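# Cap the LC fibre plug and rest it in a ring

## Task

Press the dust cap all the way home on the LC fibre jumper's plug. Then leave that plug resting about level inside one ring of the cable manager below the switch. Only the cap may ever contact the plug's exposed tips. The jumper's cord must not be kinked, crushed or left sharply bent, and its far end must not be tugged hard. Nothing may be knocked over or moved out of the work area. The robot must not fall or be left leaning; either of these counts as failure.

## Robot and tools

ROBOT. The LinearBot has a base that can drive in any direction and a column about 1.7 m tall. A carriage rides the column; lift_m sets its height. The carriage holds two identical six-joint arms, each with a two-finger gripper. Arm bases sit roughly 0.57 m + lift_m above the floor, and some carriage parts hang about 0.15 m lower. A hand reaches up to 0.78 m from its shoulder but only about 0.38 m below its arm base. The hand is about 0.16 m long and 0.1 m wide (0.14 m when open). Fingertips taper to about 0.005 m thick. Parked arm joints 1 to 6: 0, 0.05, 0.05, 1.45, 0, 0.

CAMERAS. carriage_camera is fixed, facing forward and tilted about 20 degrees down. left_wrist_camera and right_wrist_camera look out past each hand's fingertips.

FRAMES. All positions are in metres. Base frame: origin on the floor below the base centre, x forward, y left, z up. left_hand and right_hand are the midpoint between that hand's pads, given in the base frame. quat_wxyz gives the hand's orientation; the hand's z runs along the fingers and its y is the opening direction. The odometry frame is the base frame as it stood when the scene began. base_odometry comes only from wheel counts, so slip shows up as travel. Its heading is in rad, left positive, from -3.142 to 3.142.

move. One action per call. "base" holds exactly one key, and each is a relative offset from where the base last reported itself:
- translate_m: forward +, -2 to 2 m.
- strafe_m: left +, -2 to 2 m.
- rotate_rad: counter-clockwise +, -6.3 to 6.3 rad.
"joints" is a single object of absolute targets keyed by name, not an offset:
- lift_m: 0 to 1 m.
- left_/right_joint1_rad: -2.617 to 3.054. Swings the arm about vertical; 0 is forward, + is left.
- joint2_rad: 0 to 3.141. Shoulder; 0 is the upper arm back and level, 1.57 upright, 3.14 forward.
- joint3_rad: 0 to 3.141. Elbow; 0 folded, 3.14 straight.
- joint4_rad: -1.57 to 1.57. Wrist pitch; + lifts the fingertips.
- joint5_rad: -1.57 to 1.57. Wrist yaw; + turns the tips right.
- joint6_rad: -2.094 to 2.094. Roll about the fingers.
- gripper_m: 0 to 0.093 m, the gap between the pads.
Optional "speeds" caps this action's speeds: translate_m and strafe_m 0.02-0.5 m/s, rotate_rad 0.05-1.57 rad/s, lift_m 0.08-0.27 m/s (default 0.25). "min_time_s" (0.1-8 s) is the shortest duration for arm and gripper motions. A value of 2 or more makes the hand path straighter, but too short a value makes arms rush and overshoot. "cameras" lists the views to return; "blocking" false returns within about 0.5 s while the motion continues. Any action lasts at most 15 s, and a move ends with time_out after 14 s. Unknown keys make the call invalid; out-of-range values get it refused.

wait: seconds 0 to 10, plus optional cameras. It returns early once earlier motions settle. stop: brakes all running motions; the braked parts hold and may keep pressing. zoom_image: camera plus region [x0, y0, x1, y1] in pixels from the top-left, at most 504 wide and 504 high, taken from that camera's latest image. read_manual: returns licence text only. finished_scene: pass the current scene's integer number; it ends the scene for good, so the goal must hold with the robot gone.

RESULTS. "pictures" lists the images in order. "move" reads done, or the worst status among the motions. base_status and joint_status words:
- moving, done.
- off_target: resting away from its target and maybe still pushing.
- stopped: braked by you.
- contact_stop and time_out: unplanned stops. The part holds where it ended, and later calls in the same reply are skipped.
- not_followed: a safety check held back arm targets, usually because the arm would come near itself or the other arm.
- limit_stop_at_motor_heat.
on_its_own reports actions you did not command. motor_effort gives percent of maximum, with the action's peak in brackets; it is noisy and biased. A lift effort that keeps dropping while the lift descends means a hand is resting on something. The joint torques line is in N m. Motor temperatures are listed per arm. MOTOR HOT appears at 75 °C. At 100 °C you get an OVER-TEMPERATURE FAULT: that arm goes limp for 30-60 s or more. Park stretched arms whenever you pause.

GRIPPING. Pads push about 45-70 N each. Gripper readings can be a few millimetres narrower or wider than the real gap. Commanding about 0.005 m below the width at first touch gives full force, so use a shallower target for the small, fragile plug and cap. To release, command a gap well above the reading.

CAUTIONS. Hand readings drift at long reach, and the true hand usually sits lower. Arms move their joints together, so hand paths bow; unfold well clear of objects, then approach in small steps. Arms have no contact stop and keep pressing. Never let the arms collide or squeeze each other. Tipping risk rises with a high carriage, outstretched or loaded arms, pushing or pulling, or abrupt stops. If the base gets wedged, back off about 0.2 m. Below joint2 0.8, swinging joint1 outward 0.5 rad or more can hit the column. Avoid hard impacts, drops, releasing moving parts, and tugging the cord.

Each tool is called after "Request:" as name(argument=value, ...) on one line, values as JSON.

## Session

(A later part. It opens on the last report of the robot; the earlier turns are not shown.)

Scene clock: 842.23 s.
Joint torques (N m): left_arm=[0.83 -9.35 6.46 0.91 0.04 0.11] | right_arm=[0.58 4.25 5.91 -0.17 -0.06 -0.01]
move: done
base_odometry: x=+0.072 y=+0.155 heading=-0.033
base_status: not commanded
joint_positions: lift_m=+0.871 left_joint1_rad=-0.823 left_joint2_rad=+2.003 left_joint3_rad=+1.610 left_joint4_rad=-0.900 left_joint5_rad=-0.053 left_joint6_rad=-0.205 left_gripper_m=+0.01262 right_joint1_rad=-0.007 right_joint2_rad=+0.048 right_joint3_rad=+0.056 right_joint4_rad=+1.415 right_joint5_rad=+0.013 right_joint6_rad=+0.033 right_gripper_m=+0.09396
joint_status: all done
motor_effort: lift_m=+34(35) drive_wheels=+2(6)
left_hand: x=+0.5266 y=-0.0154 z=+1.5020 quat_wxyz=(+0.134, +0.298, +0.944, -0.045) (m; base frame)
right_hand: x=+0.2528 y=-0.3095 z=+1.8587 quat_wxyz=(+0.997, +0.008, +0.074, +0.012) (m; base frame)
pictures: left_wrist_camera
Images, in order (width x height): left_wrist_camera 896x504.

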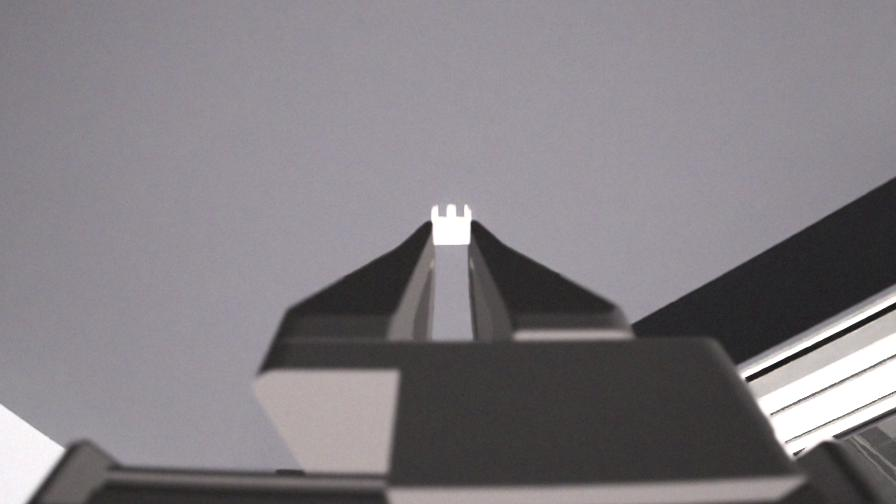

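Request:
move(joints={"left_gripper_m": 0.0105}, min_time_s=1)

Request:
move(joints={"left_gripper_m": 0.009}, min_time_s=1, cameras=["left_wrist_camera"])

Request:
zoom_image(camera="left_wrist_camera", region=[380, 170, 520, 270])

Scene clock: 846.73 s.
Joint torques (N m): left_arm=[0.81 -9.36 6.5 0.91 0.04 0.11] | right_arm=[0.59 4.22 5.93 -0.17 -0.06 -0.01]
move: done
base_odometry: x=+0.072 y=+0.155 heading=-0.033
base_status: not commanded
joint_positions: lift_m=+0.871 left_joint1_rad=-0.823 left_joint2_rad=+2.003 left_joint3_rad=+1.610 left_joint4_rad=-0.900 left_joint5_rad=-0.053 left_joint6_rad=-0.205 left_gripper_m=+0.01203 right_joint1_rad=-0.007 right_joint2_rad=+0.048 right_joint3_rad=+0.056 right_joint4_rad=+1.415 right_joint5_rad=+0.013 right_joint6_rad=+0.033 right_gripper_m=+0.09396
joint_status: all done
motor_effort: lift_m=+34(35) drive_wheels=+3(7)
left_hand: x=+0.5266 y=-0.0154 z=+1.5020 quat_wxyz=(+0.134, +0.298, +0.944, -0.045) (m; base frame)
right_hand: x=+0.2528 y=-0.3095 z=+1.8587 quat_wxyz=(+0.997, +0.008, +0.074, +0.012) (m; base frame)
pictures: none

Scene clock: 848.03 s.
Joint torques (N m): left_arm=[0.81 -9.39 6.48 0.91 0.04 0.12] | right_arm=[0.57 4.23 5.93 -0.17 -0.06 -0.01]
move: done
base_odometry: x=+0.072 y=+0.155 heading=-0.033
base_status: not commanded
joint_positions: lift_m=+0.871 left_joint1_rad=-0.823 left_joint2_rad=+2.003 left_joint3_rad=+1.610 left_joint4_rad=-0.900 left_joint5_rad=-0.053 left_joint6_rad=-0.205 left_gripper_m=+0.01203 right_joint1_rad=-0.007 right_joint2_rad=+0.048 right_joint3_rad=+0.056 right_joint4_rad=+1.415 right_joint5_rad=+0.013 right_joint6_rad=+0.033 right_gripper_m=+0.09396
joint_status: all done
motor_effort: lift_m=+34(35) drive_wheels=+3(8)
left_hand: x=+0.5266 y=-0.0154 z=+1.5020 quat_wxyz=(+0.134, +0.298, +0.944, -0.045) (m; base frame)
right_hand: x=+0.2528 y=-0.3095 z=+1.8587 quat_wxyz=(+0.997, +0.008, +0.074, +0.012) (m; base frame)
pictures: left_wrist_camera
Images, in order (width x height): left_wrist_camera 896x504.

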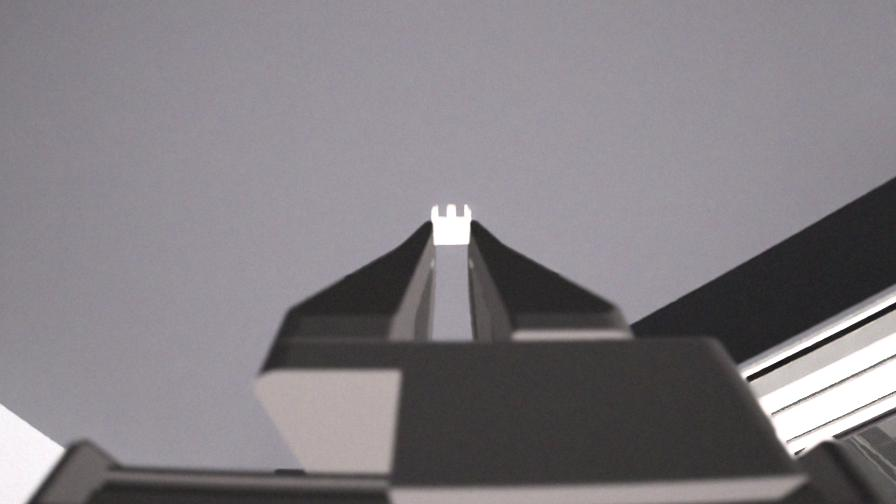

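Scaled by 3.600 from the camera's 896x504 image, which has a finer 1280x720 frame.

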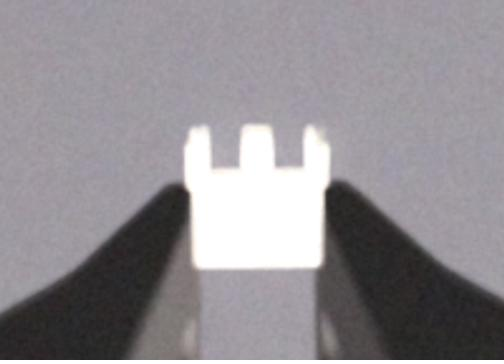

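Request:
move(joints={"left_gripper_m": 0.0072}, min_time_s=0.5)

Request:
move(joints={"lift_m": 0.92}, speeds={"lift_m": 0.1}, cameras=["left_wrist_camera", "carriage_camera"])

Request:
zoom_image(camera="left_wrist_camera", region=[380, 170, 520, 270])

Request:
zoom_image(camera="carriage_camera", region=[320, 180, 560, 420])

Scene clock: 856.57 s.
Joint torques (N m): left_arm=[0.8 -9.37 6.5 0.91 0.05 0.11] | right_arm=[0.58 4.25 5.89 -0.17 -0.07 -0.01]
Motor temperatures (°C): left_arm=[29 49 49 34 29 33 33] | right_arm=[31 36 42 30 31 30 33]
move: off_target
base_odometry: x=+0.072 y=+0.155 heading=-0.033
base_status: not commanded
joint_positions: lift_m=+0.871 left_joint1_rad=-0.823 left_joint2_rad=+2.003 left_joint3_rad=+1.610 left_joint4_rad=-0.900 left_joint5_rad=-0.053 left_joint6_rad=-0.205 left_gripper_m=+0.01203 right_joint1_rad=-0.007 right_joint2_rad=+0.048 right_joint3_rad=+0.056 right_joint4_rad=+1.415 right_joint5_rad=+0.013 right_joint6_rad=+0.033 right_gripper_m=+0.09396
joint_status: left_gripper_m off_target (ended at +0.01203, target +0.00720)
motor_effort: lift_m=+34(35) drive_wheels=+3(8)
left_hand: x=+0.5266 y=-0.0154 z=+1.5020 quat_wxyz=(+0.134, +0.298, +0.944, -0.045) (m; base frame)
right_hand: x=+0.2528 y=-0.3095 z=+1.8587 quat_wxyz=(+0.997, +0.008, +0.074, +0.012) (m; base frame)
pictures: none

Scene clock: 857.43 s.
Joint torques (N m): left_arm=[0.83 -9.43 6.56 0.89 0.04 0.11] | right_arm=[0.57 4.23 5.89 -0.17 -0.06 -0.01]
move: done
base_odometry: x=+0.072 y=+0.155 heading=-0.033
base_status: not commanded
joint_positions: lift_m=+0.920 left_joint1_rad=-0.823 left_joint2_rad=+2.004 left_joint3_rad=+1.609 left_joint4_rad=-0.898 left_joint5_rad=-0.053 left_joint6_rad=-0.205 left_gripper_m=+0.01203 right_joint1_rad=-0.007 right_joint2_rad=+0.048 right_joint3_rad=+0.056 right_joint4_rad=+1.415 right_joint5_rad=+0.013 right_joint6_rad=+0.033 right_gripper_m=+0.09396
joint_status: all done
motor_effort: lift_m=+35(43) drive_wheels=+2(7)
left_hand: x=+0.5266 y=-0.0154 z=+1.5498 quat_wxyz=(+0.133, +0.298, +0.944, -0.045) (m; base frame)
right_hand: x=+0.2528 y=-0.3095 z=+1.9073 quat_wxyz=(+0.997, +0.008, +0.074, +0.012) (m; base frame)
pictures: carriage_camera, left_wrist_camera
Images, in order (width x height): carriage_camera 896x504, left_wrist_camera 896x504.

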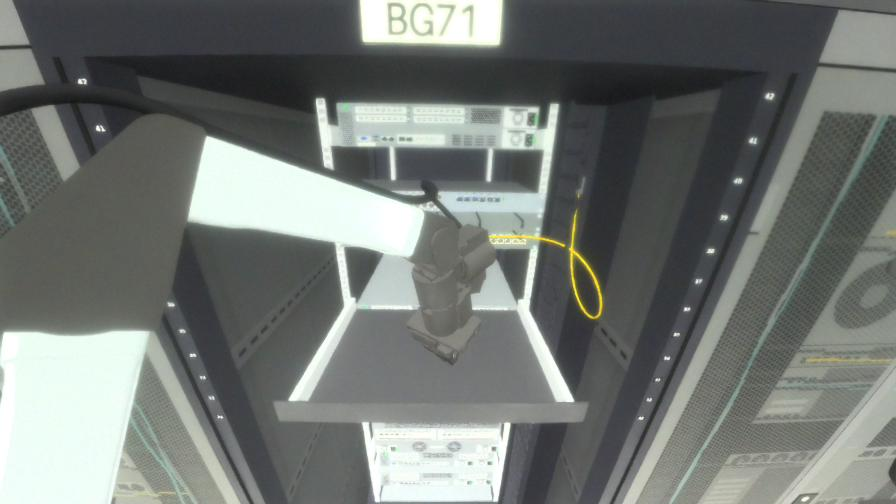

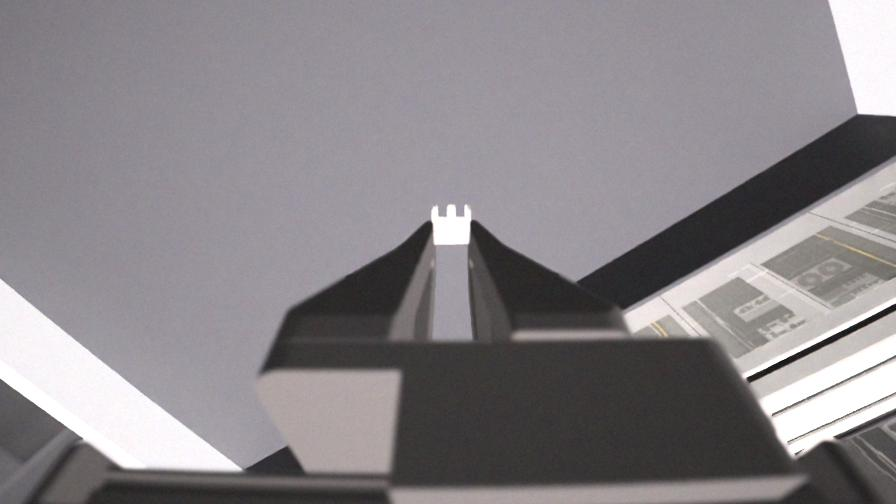

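Scaled by 3.600 from the camera's 896x504 image, which has a finer 1280x720 frame.

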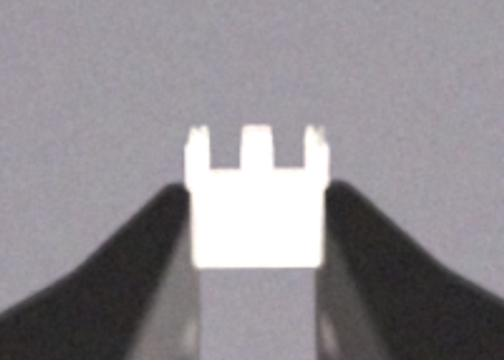

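Scaled by 2.100 from the camera's 896x504 image, which has a finer 1280x720 frame.

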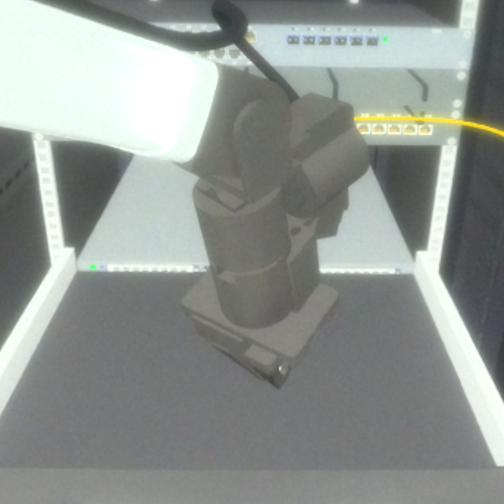

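Request:
move(joints={"left_joint1_rad": -0.183, "left_joint2_rad": 1.66, "left_joint3_rad": 1.71, "left_joint4_rad": -1.12, "left_joint5_rad": 0.203, "left_joint6_rad": 1.40, "lift_m": 0.90}, min_time_s=3, cameras=["all"])

Request:
zoom_image(camera="left_wrist_camera", region=[300, 100, 600, 280])

Request:
zoom_image(camera="carriage_camera", region=[300, 170, 580, 330])

Scene clock: 889.73 s.
Joint torques (N m): left_arm=[0.66 -10 10.67 1 0.33 0.09] | right_arm=[0.59 4.23 5.91 -0.17 -0.06 -0.01]
move: done
base_odometry: x=+0.072 y=+0.155 heading=-0.033
base_status: not commanded
joint_positions: lift_m=+0.900 left_joint1_rad=-0.190 left_joint2_rad=+1.694 left_joint3_rad=+1.673 left_joint4_rad=-1.111 left_joint5_rad=+0.189 left_joint6_rad=+1.388 left_gripper_m=+0.01203 right_joint1_rad=-0.007 right_joint2_rad=+0.048 right_joint3_rad=+0.056 right_joint4_rad=+1.415 right_joint5_rad=+0.013 right_joint6_rad=+0.033 right_gripper_m=+0.09396
joint_status: all done
motor_effort: lift_m=+35(35) drive_wheels=+1(8)
left_hand: x=+0.6047 y=+0.1987 z=+1.6629 quat_wxyz=(+0.231, +0.704, +0.670, +0.046) (m; base frame)
right_hand: x=+0.2528 y=-0.3095 z=+1.8874 quat_wxyz=(+0.997, +0.008, +0.074, +0.012) (m; base frame)
pictures: carriage_camera, left_wrist_camera, right_wrist_camera
Images, in order (width x height): carriage_camera 896x504, left_wrist_camera 896x504, right_wrist_camera 896x504.

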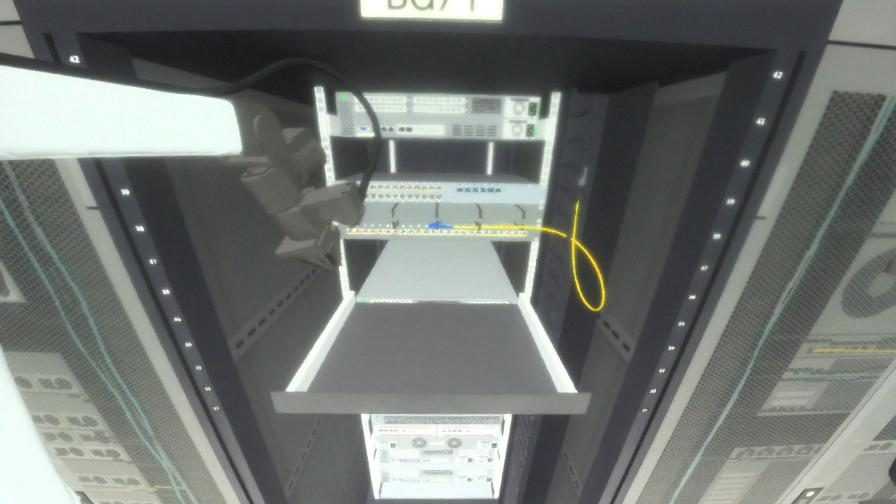

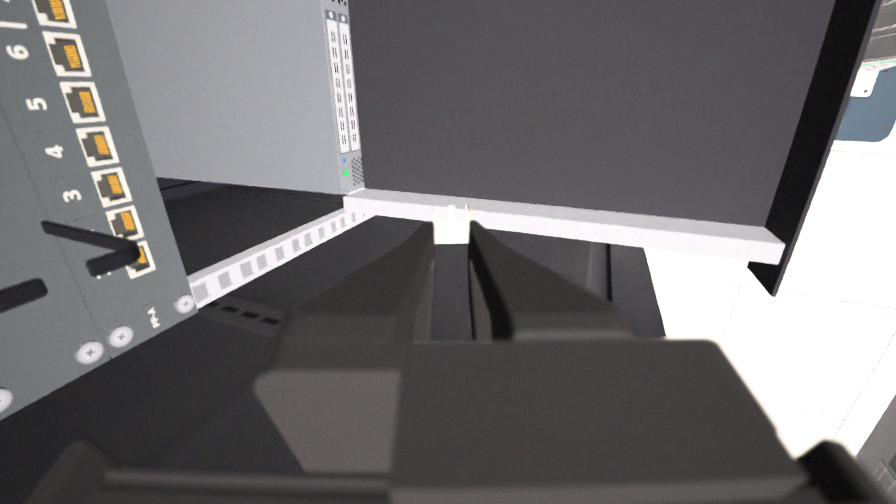

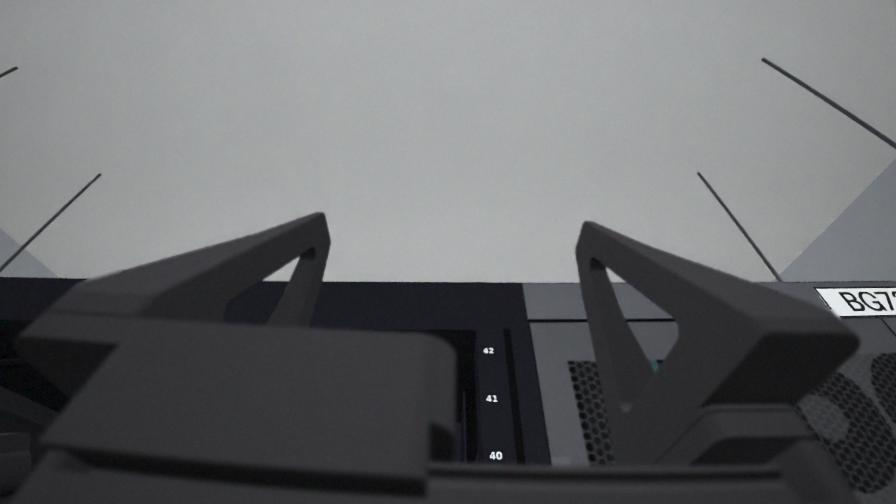

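Scaled by 1.680 from the camera's 896x504 image, which has a finer 1280x720 frame.

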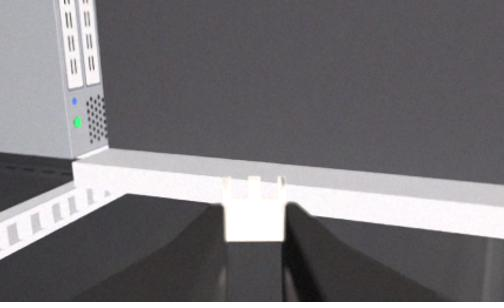

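Scaled by 1.800 from the camera's 896x504 image, which has a finer 1280x720 frame.

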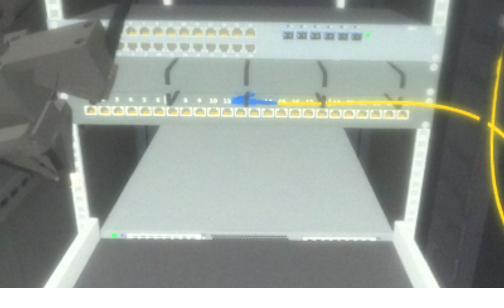

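Request:
move(joints={"right_joint1_rad": 0.485, "right_joint2_rad": 1.555, "right_joint3_rad": 1.15, "right_joint4_rad": 0.16, "right_joint5_rad": -0.121, "right_joint6_rad": -0.033}, min_time_s=3, cameras=["carriage_camera", "right_wrist_camera"])

Request:
zoom_image(camera="right_wrist_camera", region=[280, 0, 640, 200])

Scene clock: 904.13 s.
Joint torques (N m): left_arm=[0.64 -10 10.63 1.03 0.3 0.09] | right_arm=[0.53 -6.71 10.45 2.46 -0.12 -0.24]
move: done
base_odometry: x=+0.072 y=+0.155 heading=-0.033
base_status: not commanded
joint_positions: lift_m=+0.900 left_joint1_rad=-0.190 left_joint2_rad=+1.694 left_joint3_rad=+1.673 left_joint4_rad=-1.115 left_joint5_rad=+0.192 left_joint6_rad=+1.389 left_gripper_m=+0.01203 right_joint1_rad=+0.480 right_joint2_rad=+1.540 right_joint3_rad=+1.123 right_joint4_rad=+0.179 right_joint5_rad=-0.111 right_joint6_rad=-0.023 right_gripper_m=+0.09396
joint_status: all done
motor_effort: lift_m=+35(35) drive_wheels=+5(8)
left_hand: x=+0.6036 y=+0.1984 z=+1.6626 quat_wxyz=(+0.230, +0.705, +0.670, +0.044) (m; base frame)
right_hand: x=+0.6501 y=-0.0591 z=+1.7286 quat_wxyz=(+0.591, -0.228, +0.752, +0.182) (m; base frame)
pictures: carriage_camera, right_wrist_camera
Images, in order (width x height): carriage_camera 896x504, right_wrist_camera 896x504.

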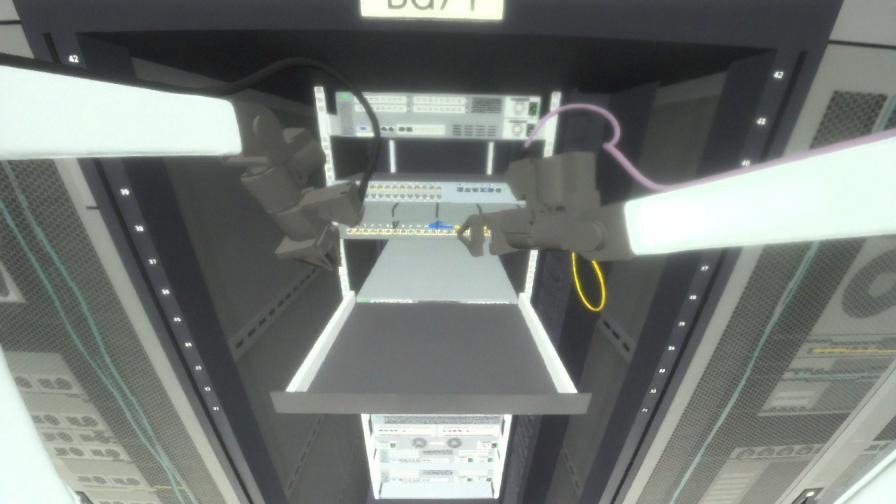

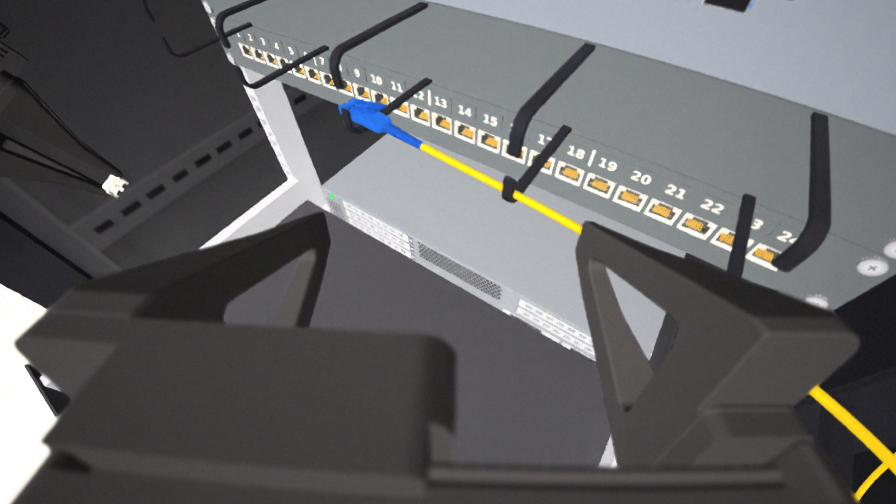

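Scaled by 1.400 from the camera's 896x504 image, which has a finer 1280x720 frame.

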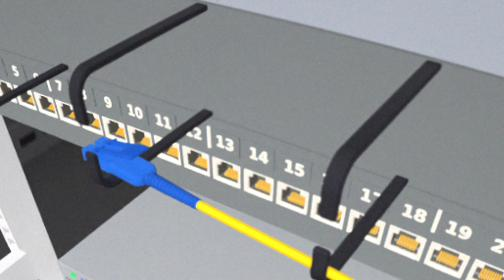

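Request:
zoom_image(camera="right_wrist_camera", region=[320, 70, 460, 170])

Request:
zoom_image(camera="right_wrist_camera", region=[80, 150, 160, 210])

Scaled by 3.600 from the camera's 896x504 image, which has a finer 1280x720 frame.

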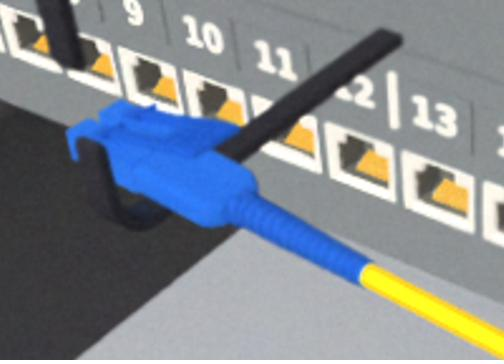

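Scaled by 6.300 from the camera's 896x504 image, which has a finer 1280x720 frame.

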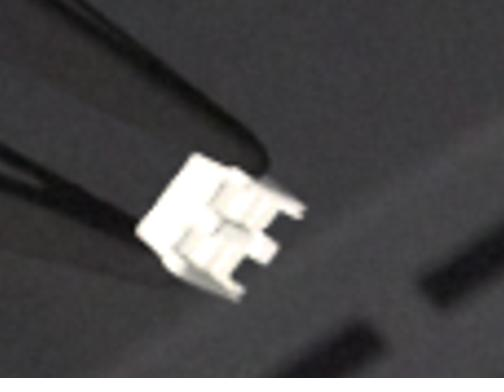

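Request:
move(joints={"right_joint1_rad": 0.694, "right_joint2_rad": 1.46, "right_joint3_rad": 0.66, "right_joint4_rad": 0.80, "right_joint5_rad": 0.171, "right_joint6_rad": -1.571, "lift_m": 0.93}, min_time_s=2.5)

Request:
move(joints={"left_joint1_rad": -0.432, "left_joint2_rad": 1.63, "left_joint3_rad": 1.60, "left_joint4_rad": -1.01, "left_joint5_rad": 0.084, "left_joint6_rad": 1.17}, min_time_s=2, cameras=["all"])

Scene clock: 1082.63 s.
Joint torques (N m): left_arm=[0.65 -8.64 9.76 1.12 0.3 0.09] | right_arm=[0.55 -8.39 5.89 2.67 0.08 -0.13]
Motor temperatures (°C): left_arm=[29 54 63 34 29 33 35] | right_arm=[31 39 56 44 31 30 33]
move: done
base_odometry: x=+0.072 y=+0.155 heading=-0.033
base_status: not commanded
joint_positions: lift_m=+0.930 left_joint1_rad=-0.190 left_joint2_rad=+1.679 left_joint3_rad=+1.684 left_joint4_rad=-1.119 left_joint5_rad=+0.193 left_joint6_rad=+1.390 left_gripper_m=+0.01203 right_joint1_rad=+0.688 right_joint2_rad=+1.479 right_joint3_rad=+0.675 right_joint4_rad=+0.799 right_joint5_rad=+0.161 right_joint6_rad=-1.559 right_gripper_m=+0.09396
joint_status: all done
motor_effort: lift_m=+35(43) drive_wheels=+6(8)
left_hand: x=+0.6028 y=+0.1984 z=+1.7014 quat_wxyz=(+0.239, +0.704, +0.667, +0.050) (m; base frame)
right_hand: x=+0.5843 y=-0.0397 z=+1.7243 quat_wxyz=(+0.613, -0.612, +0.357, -0.348) (m; base frame)
pictures: none

Scene clock: 1084.93 s.
Joint torques (N m): left_arm=[-0.59 -9.92 6.19 1.39 0.03 -0.11] | right_arm=[0.58 -8.38 5.9 2.65 0.1 -0.14]
Motor temperatures (°C): left_arm=[29 54 63 35 29 33 35] | right_arm=[31 40 56 44 31 30 33]
move: done
base_odometry: x=+0.072 y=+0.155 heading=-0.033
base_status: not commanded
joint_positions: lift_m=+0.930 left_joint1_rad=-0.424 left_joint2_rad=+1.664 left_joint3_rad=+1.616 left_joint4_rad=-1.025 left_joint5_rad=+0.098 left_joint6_rad=+1.182 left_gripper_m=+0.01203 right_joint1_rad=+0.688 right_joint2_rad=+1.479 right_joint3_rad=+0.675 right_joint4_rad=+0.800 right_joint5_rad=+0.162 right_joint6_rad=-1.560 right_gripper_m=+0.09396
joint_status: all done
motor_effort: lift_m=+35(35) drive_wheels=+4(8)
left_hand: x=+0.5821 y=+0.1226 z=+1.6914 quat_wxyz=(+0.246, +0.705, +0.664, +0.047) (m; base frame)
right_hand: x=+0.5844 y=-0.0399 z=+1.7246 quat_wxyz=(+0.613, -0.612, +0.356, -0.349) (m; base frame)
pictures: carriage_camera, left_wrist_camera, right_wrist_camera
Images, in order (width x height): carriage_camera 896x504, left_wrist_camera 896x504, right_wrist_camera 896x504.

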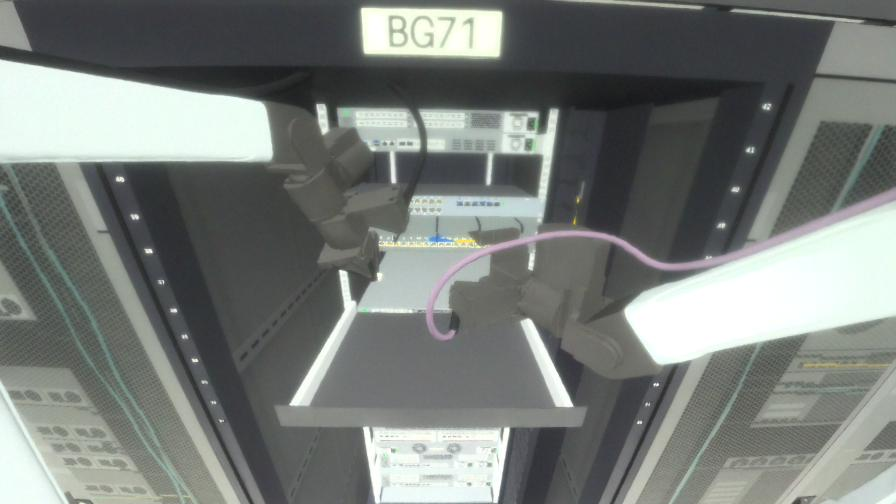

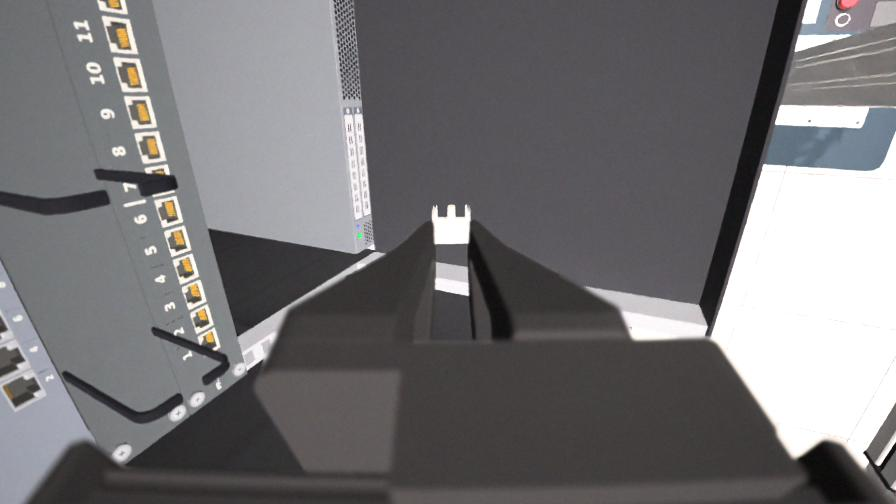

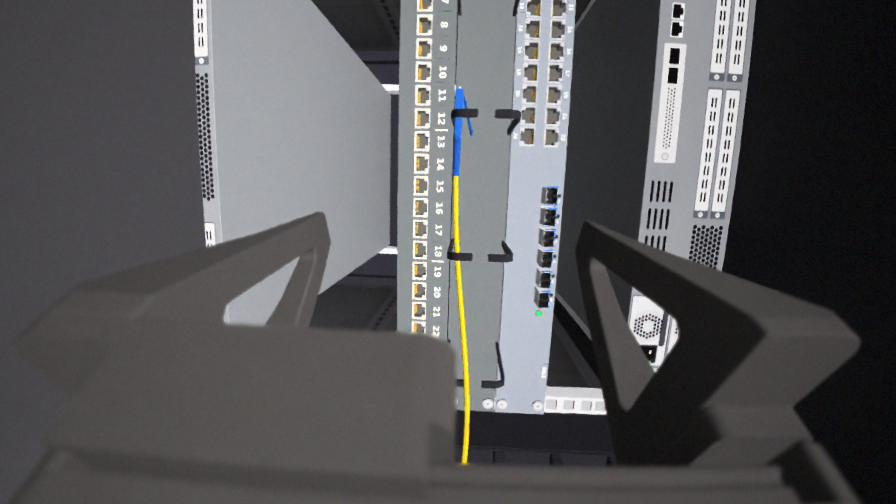

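Request:
zoom_image(camera="right_wrist_camera", region=[420, 70, 520, 190])

Request:
zoom_image(camera="left_wrist_camera", region=[410, 190, 490, 260])

Scaled by 4.200 from the camera's 896x504 image, which has a finer 1280x720 frame.

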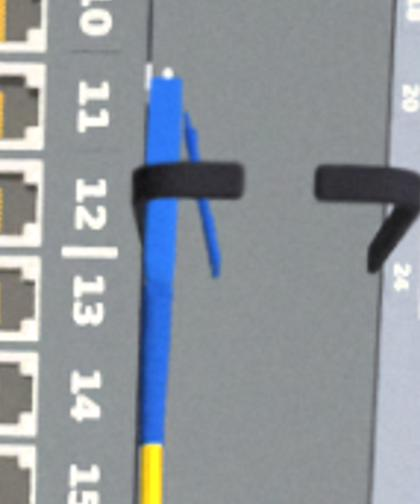

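Scaled by 6.300 from the camera's 896x504 image, which has a finer 1280x720 frame.

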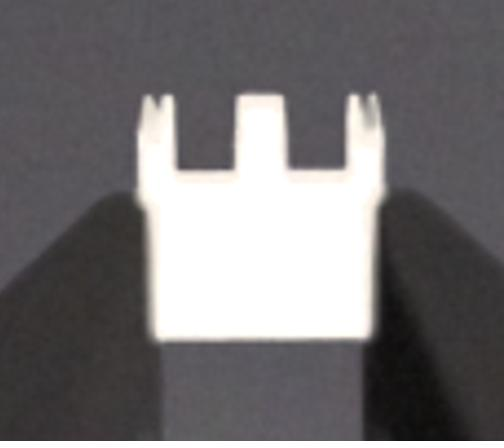

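Request:
move(base={"translate_m": 0.05}, speeds={"translate_m": 0.05}, cameras=["all"])

Request:
zoom_image(camera="right_wrist_camera", region=[380, 30, 540, 190])

Request:
zoom_image(camera="carriage_camera", region=[360, 160, 540, 300])

Scene clock: 1100.07 s.
Joint torques (N m): left_arm=[-0.46 -9.22 6.15 1.37 0.06 -0.13] | right_arm=[0.42 -7.99 5.9 2.62 0.07 -0.13]
Motor temperatures (°C): left_arm=[29 56 59 35 29 33 35] | right_arm=[31 40 53 45 31 30 33]
move: done
base_odometry: x=+0.122 y=+0.153 heading=-0.033
base_status: done
joint_positions: lift_m=+0.930 left_joint1_rad=-0.426 left_joint2_rad=+1.657 left_joint3_rad=+1.616 left_joint4_rad=-1.020 left_joint5_rad=+0.095 left_joint6_rad=+1.181 left_gripper_m=+0.01203 right_joint1_rad=+0.690 right_joint2_rad=+1.475 right_joint3_rad=+0.675 right_joint4_rad=+0.803 right_joint5_rad=+0.164 right_joint6_rad=-1.560 right_gripper_m=+0.09396
joint_status: not commanded
motor_effort: lift_m=+35(35) drive_wheels=-2(10)
left_hand: x=+0.5822 y=+0.1221 z=+1.6949 quat_wxyz=(+0.251, +0.704, +0.662, +0.050) (m; base frame)
right_hand: x=+0.5838 y=-0.0399 z=+1.7270 quat_wxyz=(+0.616, -0.610, +0.356, -0.350) (m; base frame)
pictures: carriage_camera, left_wrist_camera, right_wrist_camera
Images, in order (width x height): carriage_camera 896x504, left_wrist_camera 896x504, right_wrist_camera 896x504.

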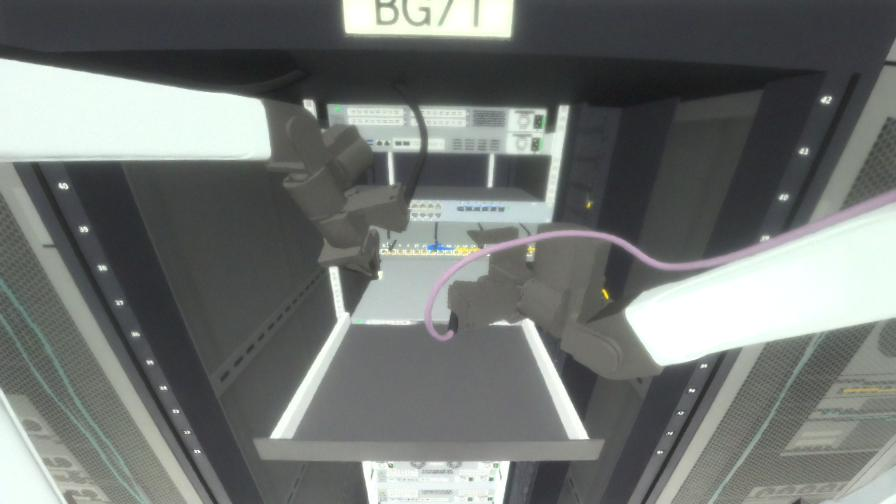

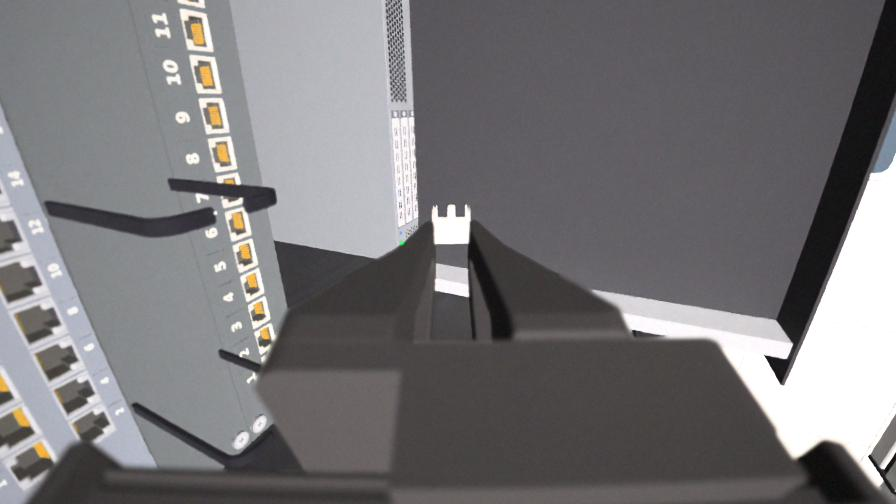

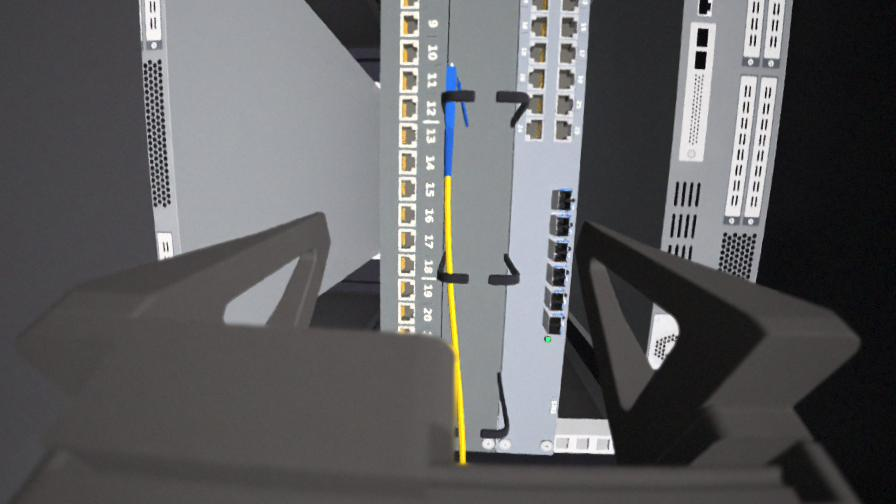

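Scaled by 3.150 from the camera's 896x504 image, which has a finer 1280x720 frame.

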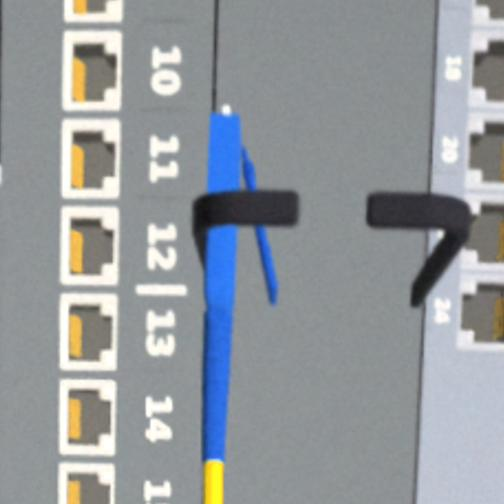

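Scaled by 2.800 from the camera's 896x504 image, which has a finer 1280x720 frame.

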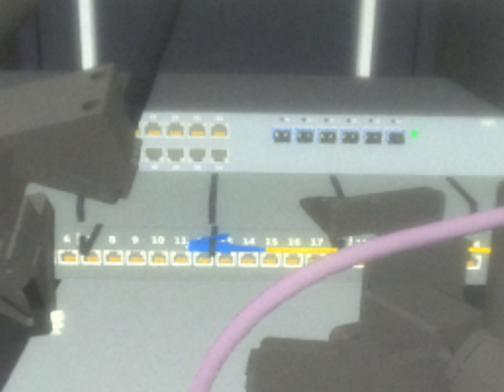

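Request:
move(joints={"right_joint1_rad": 0.683, "right_joint2_rad": 1.628, "right_joint3_rad": 0.84, "right_joint4_rad": 0.80, "right_joint5_rad": 0.152, "right_joint6_rad": -1.58, "right_gripper_m": 0.03}, min_time_s=2, cameras=["right_wrist_camera"])

Request:
zoom_image(camera="right_wrist_camera", region=[360, 0, 560, 250])

Scene clock: 1151.73 s.
Joint torques (N m): left_arm=[-0.42 -9.21 6.16 1.37 0.05 -0.12] | right_arm=[-0.7 -6.46 9.42 2.6 -0.11 -0.13]
Motor temperatures (°C): left_arm=[29 54 54 37 29 33 36] | right_arm=[31 39 50 46 31 30 33]
move: done
base_odometry: x=+0.122 y=+0.153 heading=-0.033
base_status: not commanded
joint_positions: lift_m=+0.930 left_joint1_rad=-0.426 left_joint2_rad=+1.657 left_joint3_rad=+1.616 left_joint4_rad=-1.020 left_joint5_rad=+0.095 left_joint6_rad=+1.181 left_gripper_m=+0.01203 right_joint1_rad=+0.690 right_joint2_rad=+1.612 right_joint3_rad=+0.815 right_joint4_rad=+0.804 right_joint5_rad=+0.162 right_joint6_rad=-1.569 right_gripper_m=+0.03014
joint_status: all done
motor_effort: lift_m=+35(35) drive_wheels=-5(7)
left_hand: x=+0.5822 y=+0.1221 z=+1.6949 quat_wxyz=(+0.251, +0.704, +0.662, +0.050) (m; base frame)
right_hand: x=+0.6117 y=-0.0162 z=+1.7297 quat_wxyz=(+0.616, -0.611, +0.352, -0.353) (m; base frame)
pictures: right_wrist_camera
Images, in order (width x height): right_wrist_camera 896x504.

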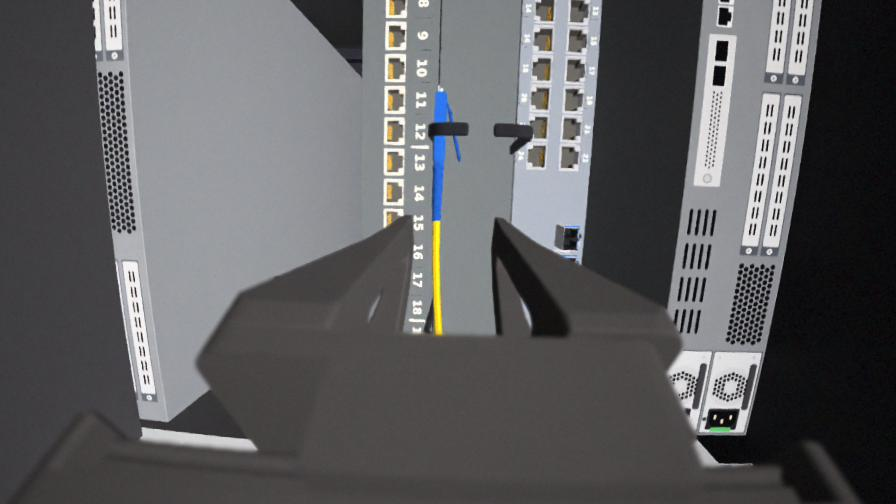

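Scaled by 2.016 from the camera's 896x504 image, which has a finer 1280x720 frame.

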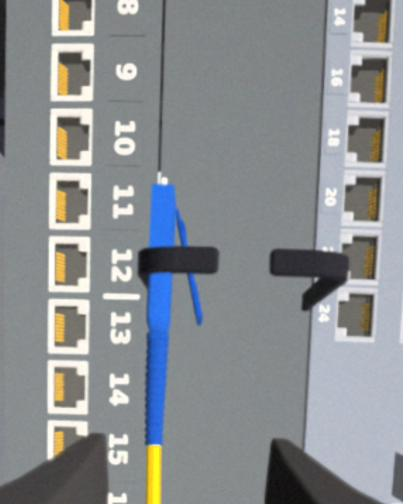

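Request:
move(joints={"right_joint1_rad": 0.678, "right_joint2_rad": 1.711, "right_joint3_rad": 0.913, "right_joint4_rad": 0.806, "right_joint5_rad": 0.152, "right_joint6_rad": -1.582}, min_time_s=1.5, cameras=["right_wrist_camera"])

Request:
zoom_image(camera="right_wrist_camera", region=[360, 60, 560, 310])

Scene clock: 1186.03 s.
Joint torques (N m): left_arm=[-0.4 -9.21 6.17 1.37 0.06 -0.12] | right_arm=[-0.62 -7.19 9.4 2.66 -0.1 -0.14]
move: done
base_odometry: x=+0.122 y=+0.153 heading=-0.033
base_status: not commanded
joint_positions: lift_m=+0.930 left_joint1_rad=-0.426 left_joint2_rad=+1.657 left_joint3_rad=+1.616 left_joint4_rad=-1.020 left_joint5_rad=+0.095 left_joint6_rad=+1.181 left_gripper_m=+0.01203 right_joint1_rad=+0.684 right_joint2_rad=+1.694 right_joint3_rad=+0.888 right_joint4_rad=+0.806 right_joint5_rad=+0.162 right_joint6_rad=-1.571 right_gripper_m=+0.03014
joint_status: all done
motor_effort: lift_m=+35(35) drive_wheels=-5(7)
left_hand: x=+0.5822 y=+0.1221 z=+1.6949 quat_wxyz=(+0.251, +0.704, +0.662, +0.050) (m; base frame)
right_hand: x=+0.6293 y=-0.0058 z=+1.7242 quat_wxyz=(+0.612, -0.612, +0.354, -0.354) (m; base frame)
pictures: right_wrist_camera
Images, in order (width x height): right_wrist_camera 896x504.

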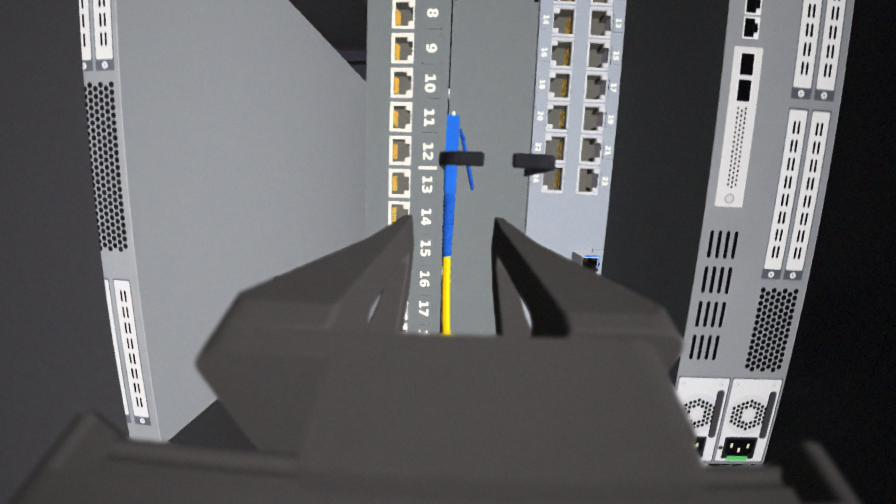

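Scaled by 2.016 from the camera's 896x504 image, which has a finer 1280x720 frame.

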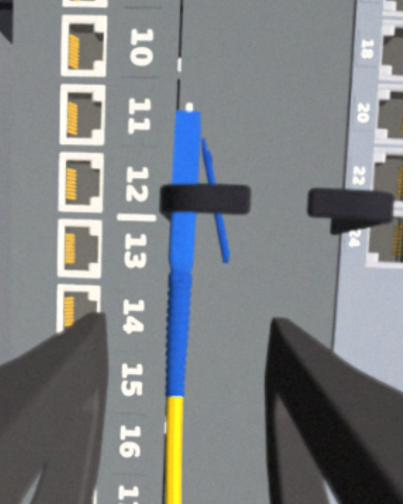

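Request:
move(joints={"right_joint1_rad": 0.668, "right_joint2_rad": 1.767, "right_joint3_rad": 0.976, "right_joint4_rad": 0.793, "right_joint5_rad": 0.143, "right_joint6_rad": -1.582}, min_time_s=1.5, cameras=["right_wrist_camera"])

Request:
zoom_image(camera="right_wrist_camera", region=[360, 90, 560, 340])

Scene clock: 1209.43 s.
Joint torques (N m): left_arm=[-0.39 -9.22 6.17 1.36 0.06 -0.12] | right_arm=[-0.68 -7.69 9.4 2.5 -0.1 -0.14]
Motor temperatures (°C): left_arm=[29 55 52 37 29 33 36] | right_arm=[31 39 54 48 31 30 33]
move: done
base_odometry: x=+0.122 y=+0.153 heading=-0.033
base_status: not commanded
joint_positions: lift_m=+0.930 left_joint1_rad=-0.426 left_joint2_rad=+1.657 left_joint3_rad=+1.616 left_joint4_rad=-1.020 left_joint5_rad=+0.095 left_joint6_rad=+1.181 left_gripper_m=+0.01203 right_joint1_rad=+0.674 right_joint2_rad=+1.750 right_joint3_rad=+0.951 right_joint4_rad=+0.806 right_joint5_rad=+0.153 right_joint6_rad=-1.571 right_gripper_m=+0.03014
joint_status: all done
motor_effort: lift_m=+35(35) drive_wheels=-4(7)
left_hand: x=+0.5822 y=+0.1221 z=+1.6949 quat_wxyz=(+0.251, +0.704, +0.662, +0.050) (m; base frame)
right_hand: x=+0.6434 y=+0.0012 z=+1.7253 quat_wxyz=(+0.614, -0.610, +0.353, -0.355) (m; base frame)
pictures: right_wrist_camera
Images, in order (width x height): right_wrist_camera 896x504.

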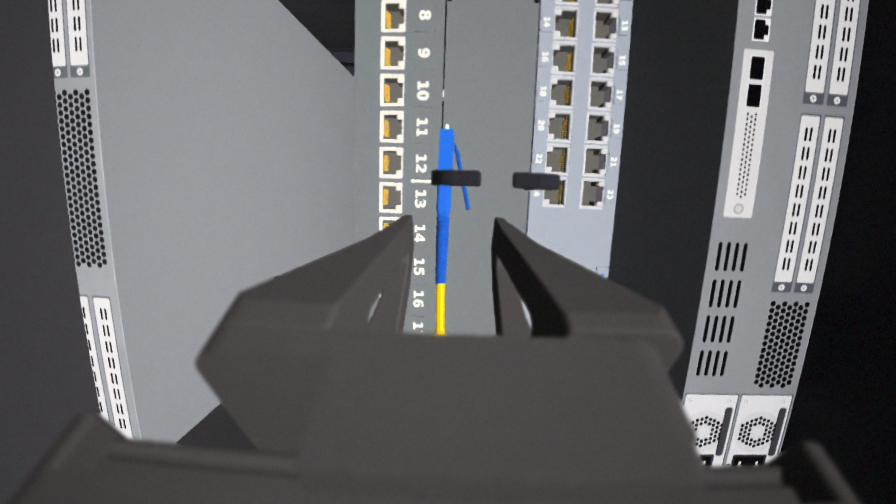

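Scaled by 2.016 from the camera's 896x504 image, which has a finer 1280x720 frame.

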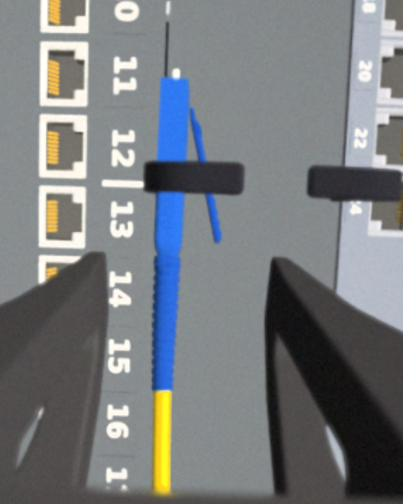

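Request:
move(joints={"lift_m": 0.9266}, speeds={"lift_m": 0.08})

Request:
move(joints={"right_gripper_m": 0.012}, min_time_s=1.5, cameras=["right_wrist_camera"])

Request:
zoom_image(camera="right_wrist_camera", region=[380, 110, 520, 290])

Scene clock: 1216.47 s.
Joint torques (N m): left_arm=[-0.42 -9.1 6.45 1.35 0.05 -0.12] | right_arm=[-0.66 -7.99 9.09 2.52 -0.1 -0.13]
Motor temperatures (°C): left_arm=[29 55 52 37 29 33 36] | right_arm=[31 39 54 48 31 30 33]
move: done
base_odometry: x=+0.122 y=+0.153 heading=-0.033
base_status: not commanded
joint_positions: lift_m=+0.927 left_joint1_rad=-0.426 left_joint2_rad=+1.655 left_joint3_rad=+1.613 left_joint4_rad=-1.018 left_joint5_rad=+0.095 left_joint6_rad=+1.181 left_gripper_m=+0.01203 right_joint1_rad=+0.674 right_joint2_rad=+1.752 right_joint3_rad=+0.955 right_joint4_rad=+0.804 right_joint5_rad=+0.152 right_joint6_rad=-1.572 right_gripper_m=+0.03014
joint_status: all done
motor_effort: lift_m=+34(34) drive_wheels=-4(6)
left_hand: x=+0.5821 y=+0.1222 z=+1.6914 quat_wxyz=(+0.252, +0.704, +0.662, +0.050) (m; base frame)
right_hand: x=+0.6440 y=+0.0019 z=+1.7220 quat_wxyz=(+0.614, -0.610, +0.353, -0.355) (m; base frame)
pictures: none

Scene clock: 1218.27 s.
Joint torques (N m): left_arm=[-0.4 -9.1 6.45 1.34 0.05 -0.11] | right_arm=[-0.66 -7.94 9.07 2.52 -0.09 -0.13]
move: done
base_odometry: x=+0.122 y=+0.153 heading=-0.033
base_status: not commanded
joint_positions: lift_m=+0.927 left_joint1_rad=-0.426 left_joint2_rad=+1.655 left_joint3_rad=+1.613 left_joint4_rad=-1.018 left_joint5_rad=+0.095 left_joint6_rad=+1.181 left_gripper_m=+0.01203 right_joint1_rad=+0.674 right_joint2_rad=+1.752 right_joint3_rad=+0.955 right_joint4_rad=+0.804 right_joint5_rad=+0.151 right_joint6_rad=-1.572 right_gripper_m=+0.01214
joint_status: all done
motor_effort: lift_m=+34(34) drive_wheels=+0(7)
left_hand: x=+0.5821 y=+0.1222 z=+1.6914 quat_wxyz=(+0.252, +0.704, +0.662, +0.050) (m; base frame)
right_hand: x=+0.6439 y=+0.0020 z=+1.7220 quat_wxyz=(+0.614, -0.610, +0.353, -0.355) (m; base frame)
pictures: right_wrist_camera
Images, in order (width x height): right_wrist_camera 896x504.

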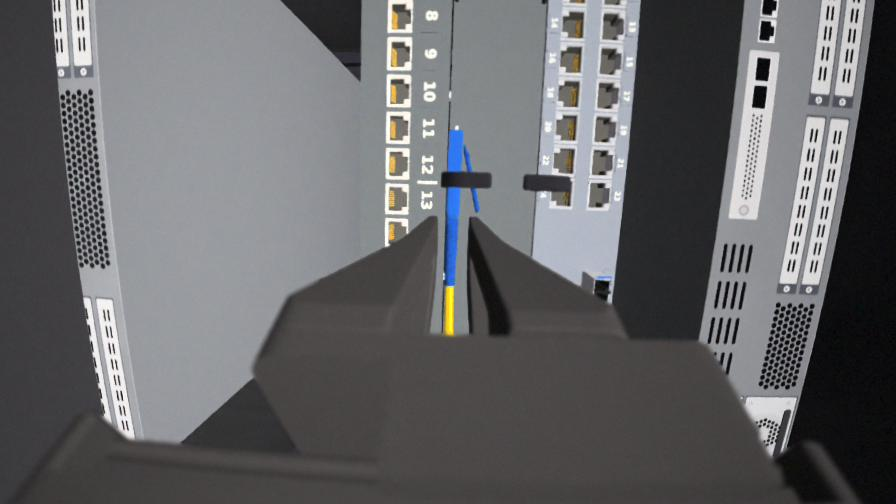

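Scaled by 2.800 from the camera's 896x504 image, which has a finer 1280x720 frame.

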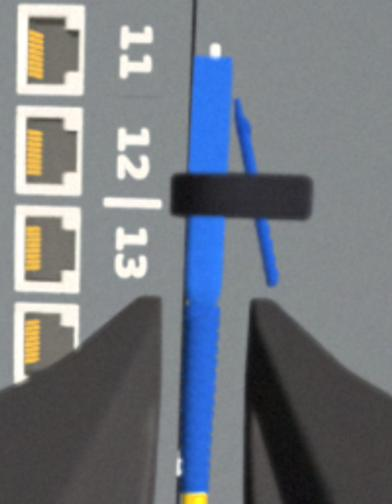

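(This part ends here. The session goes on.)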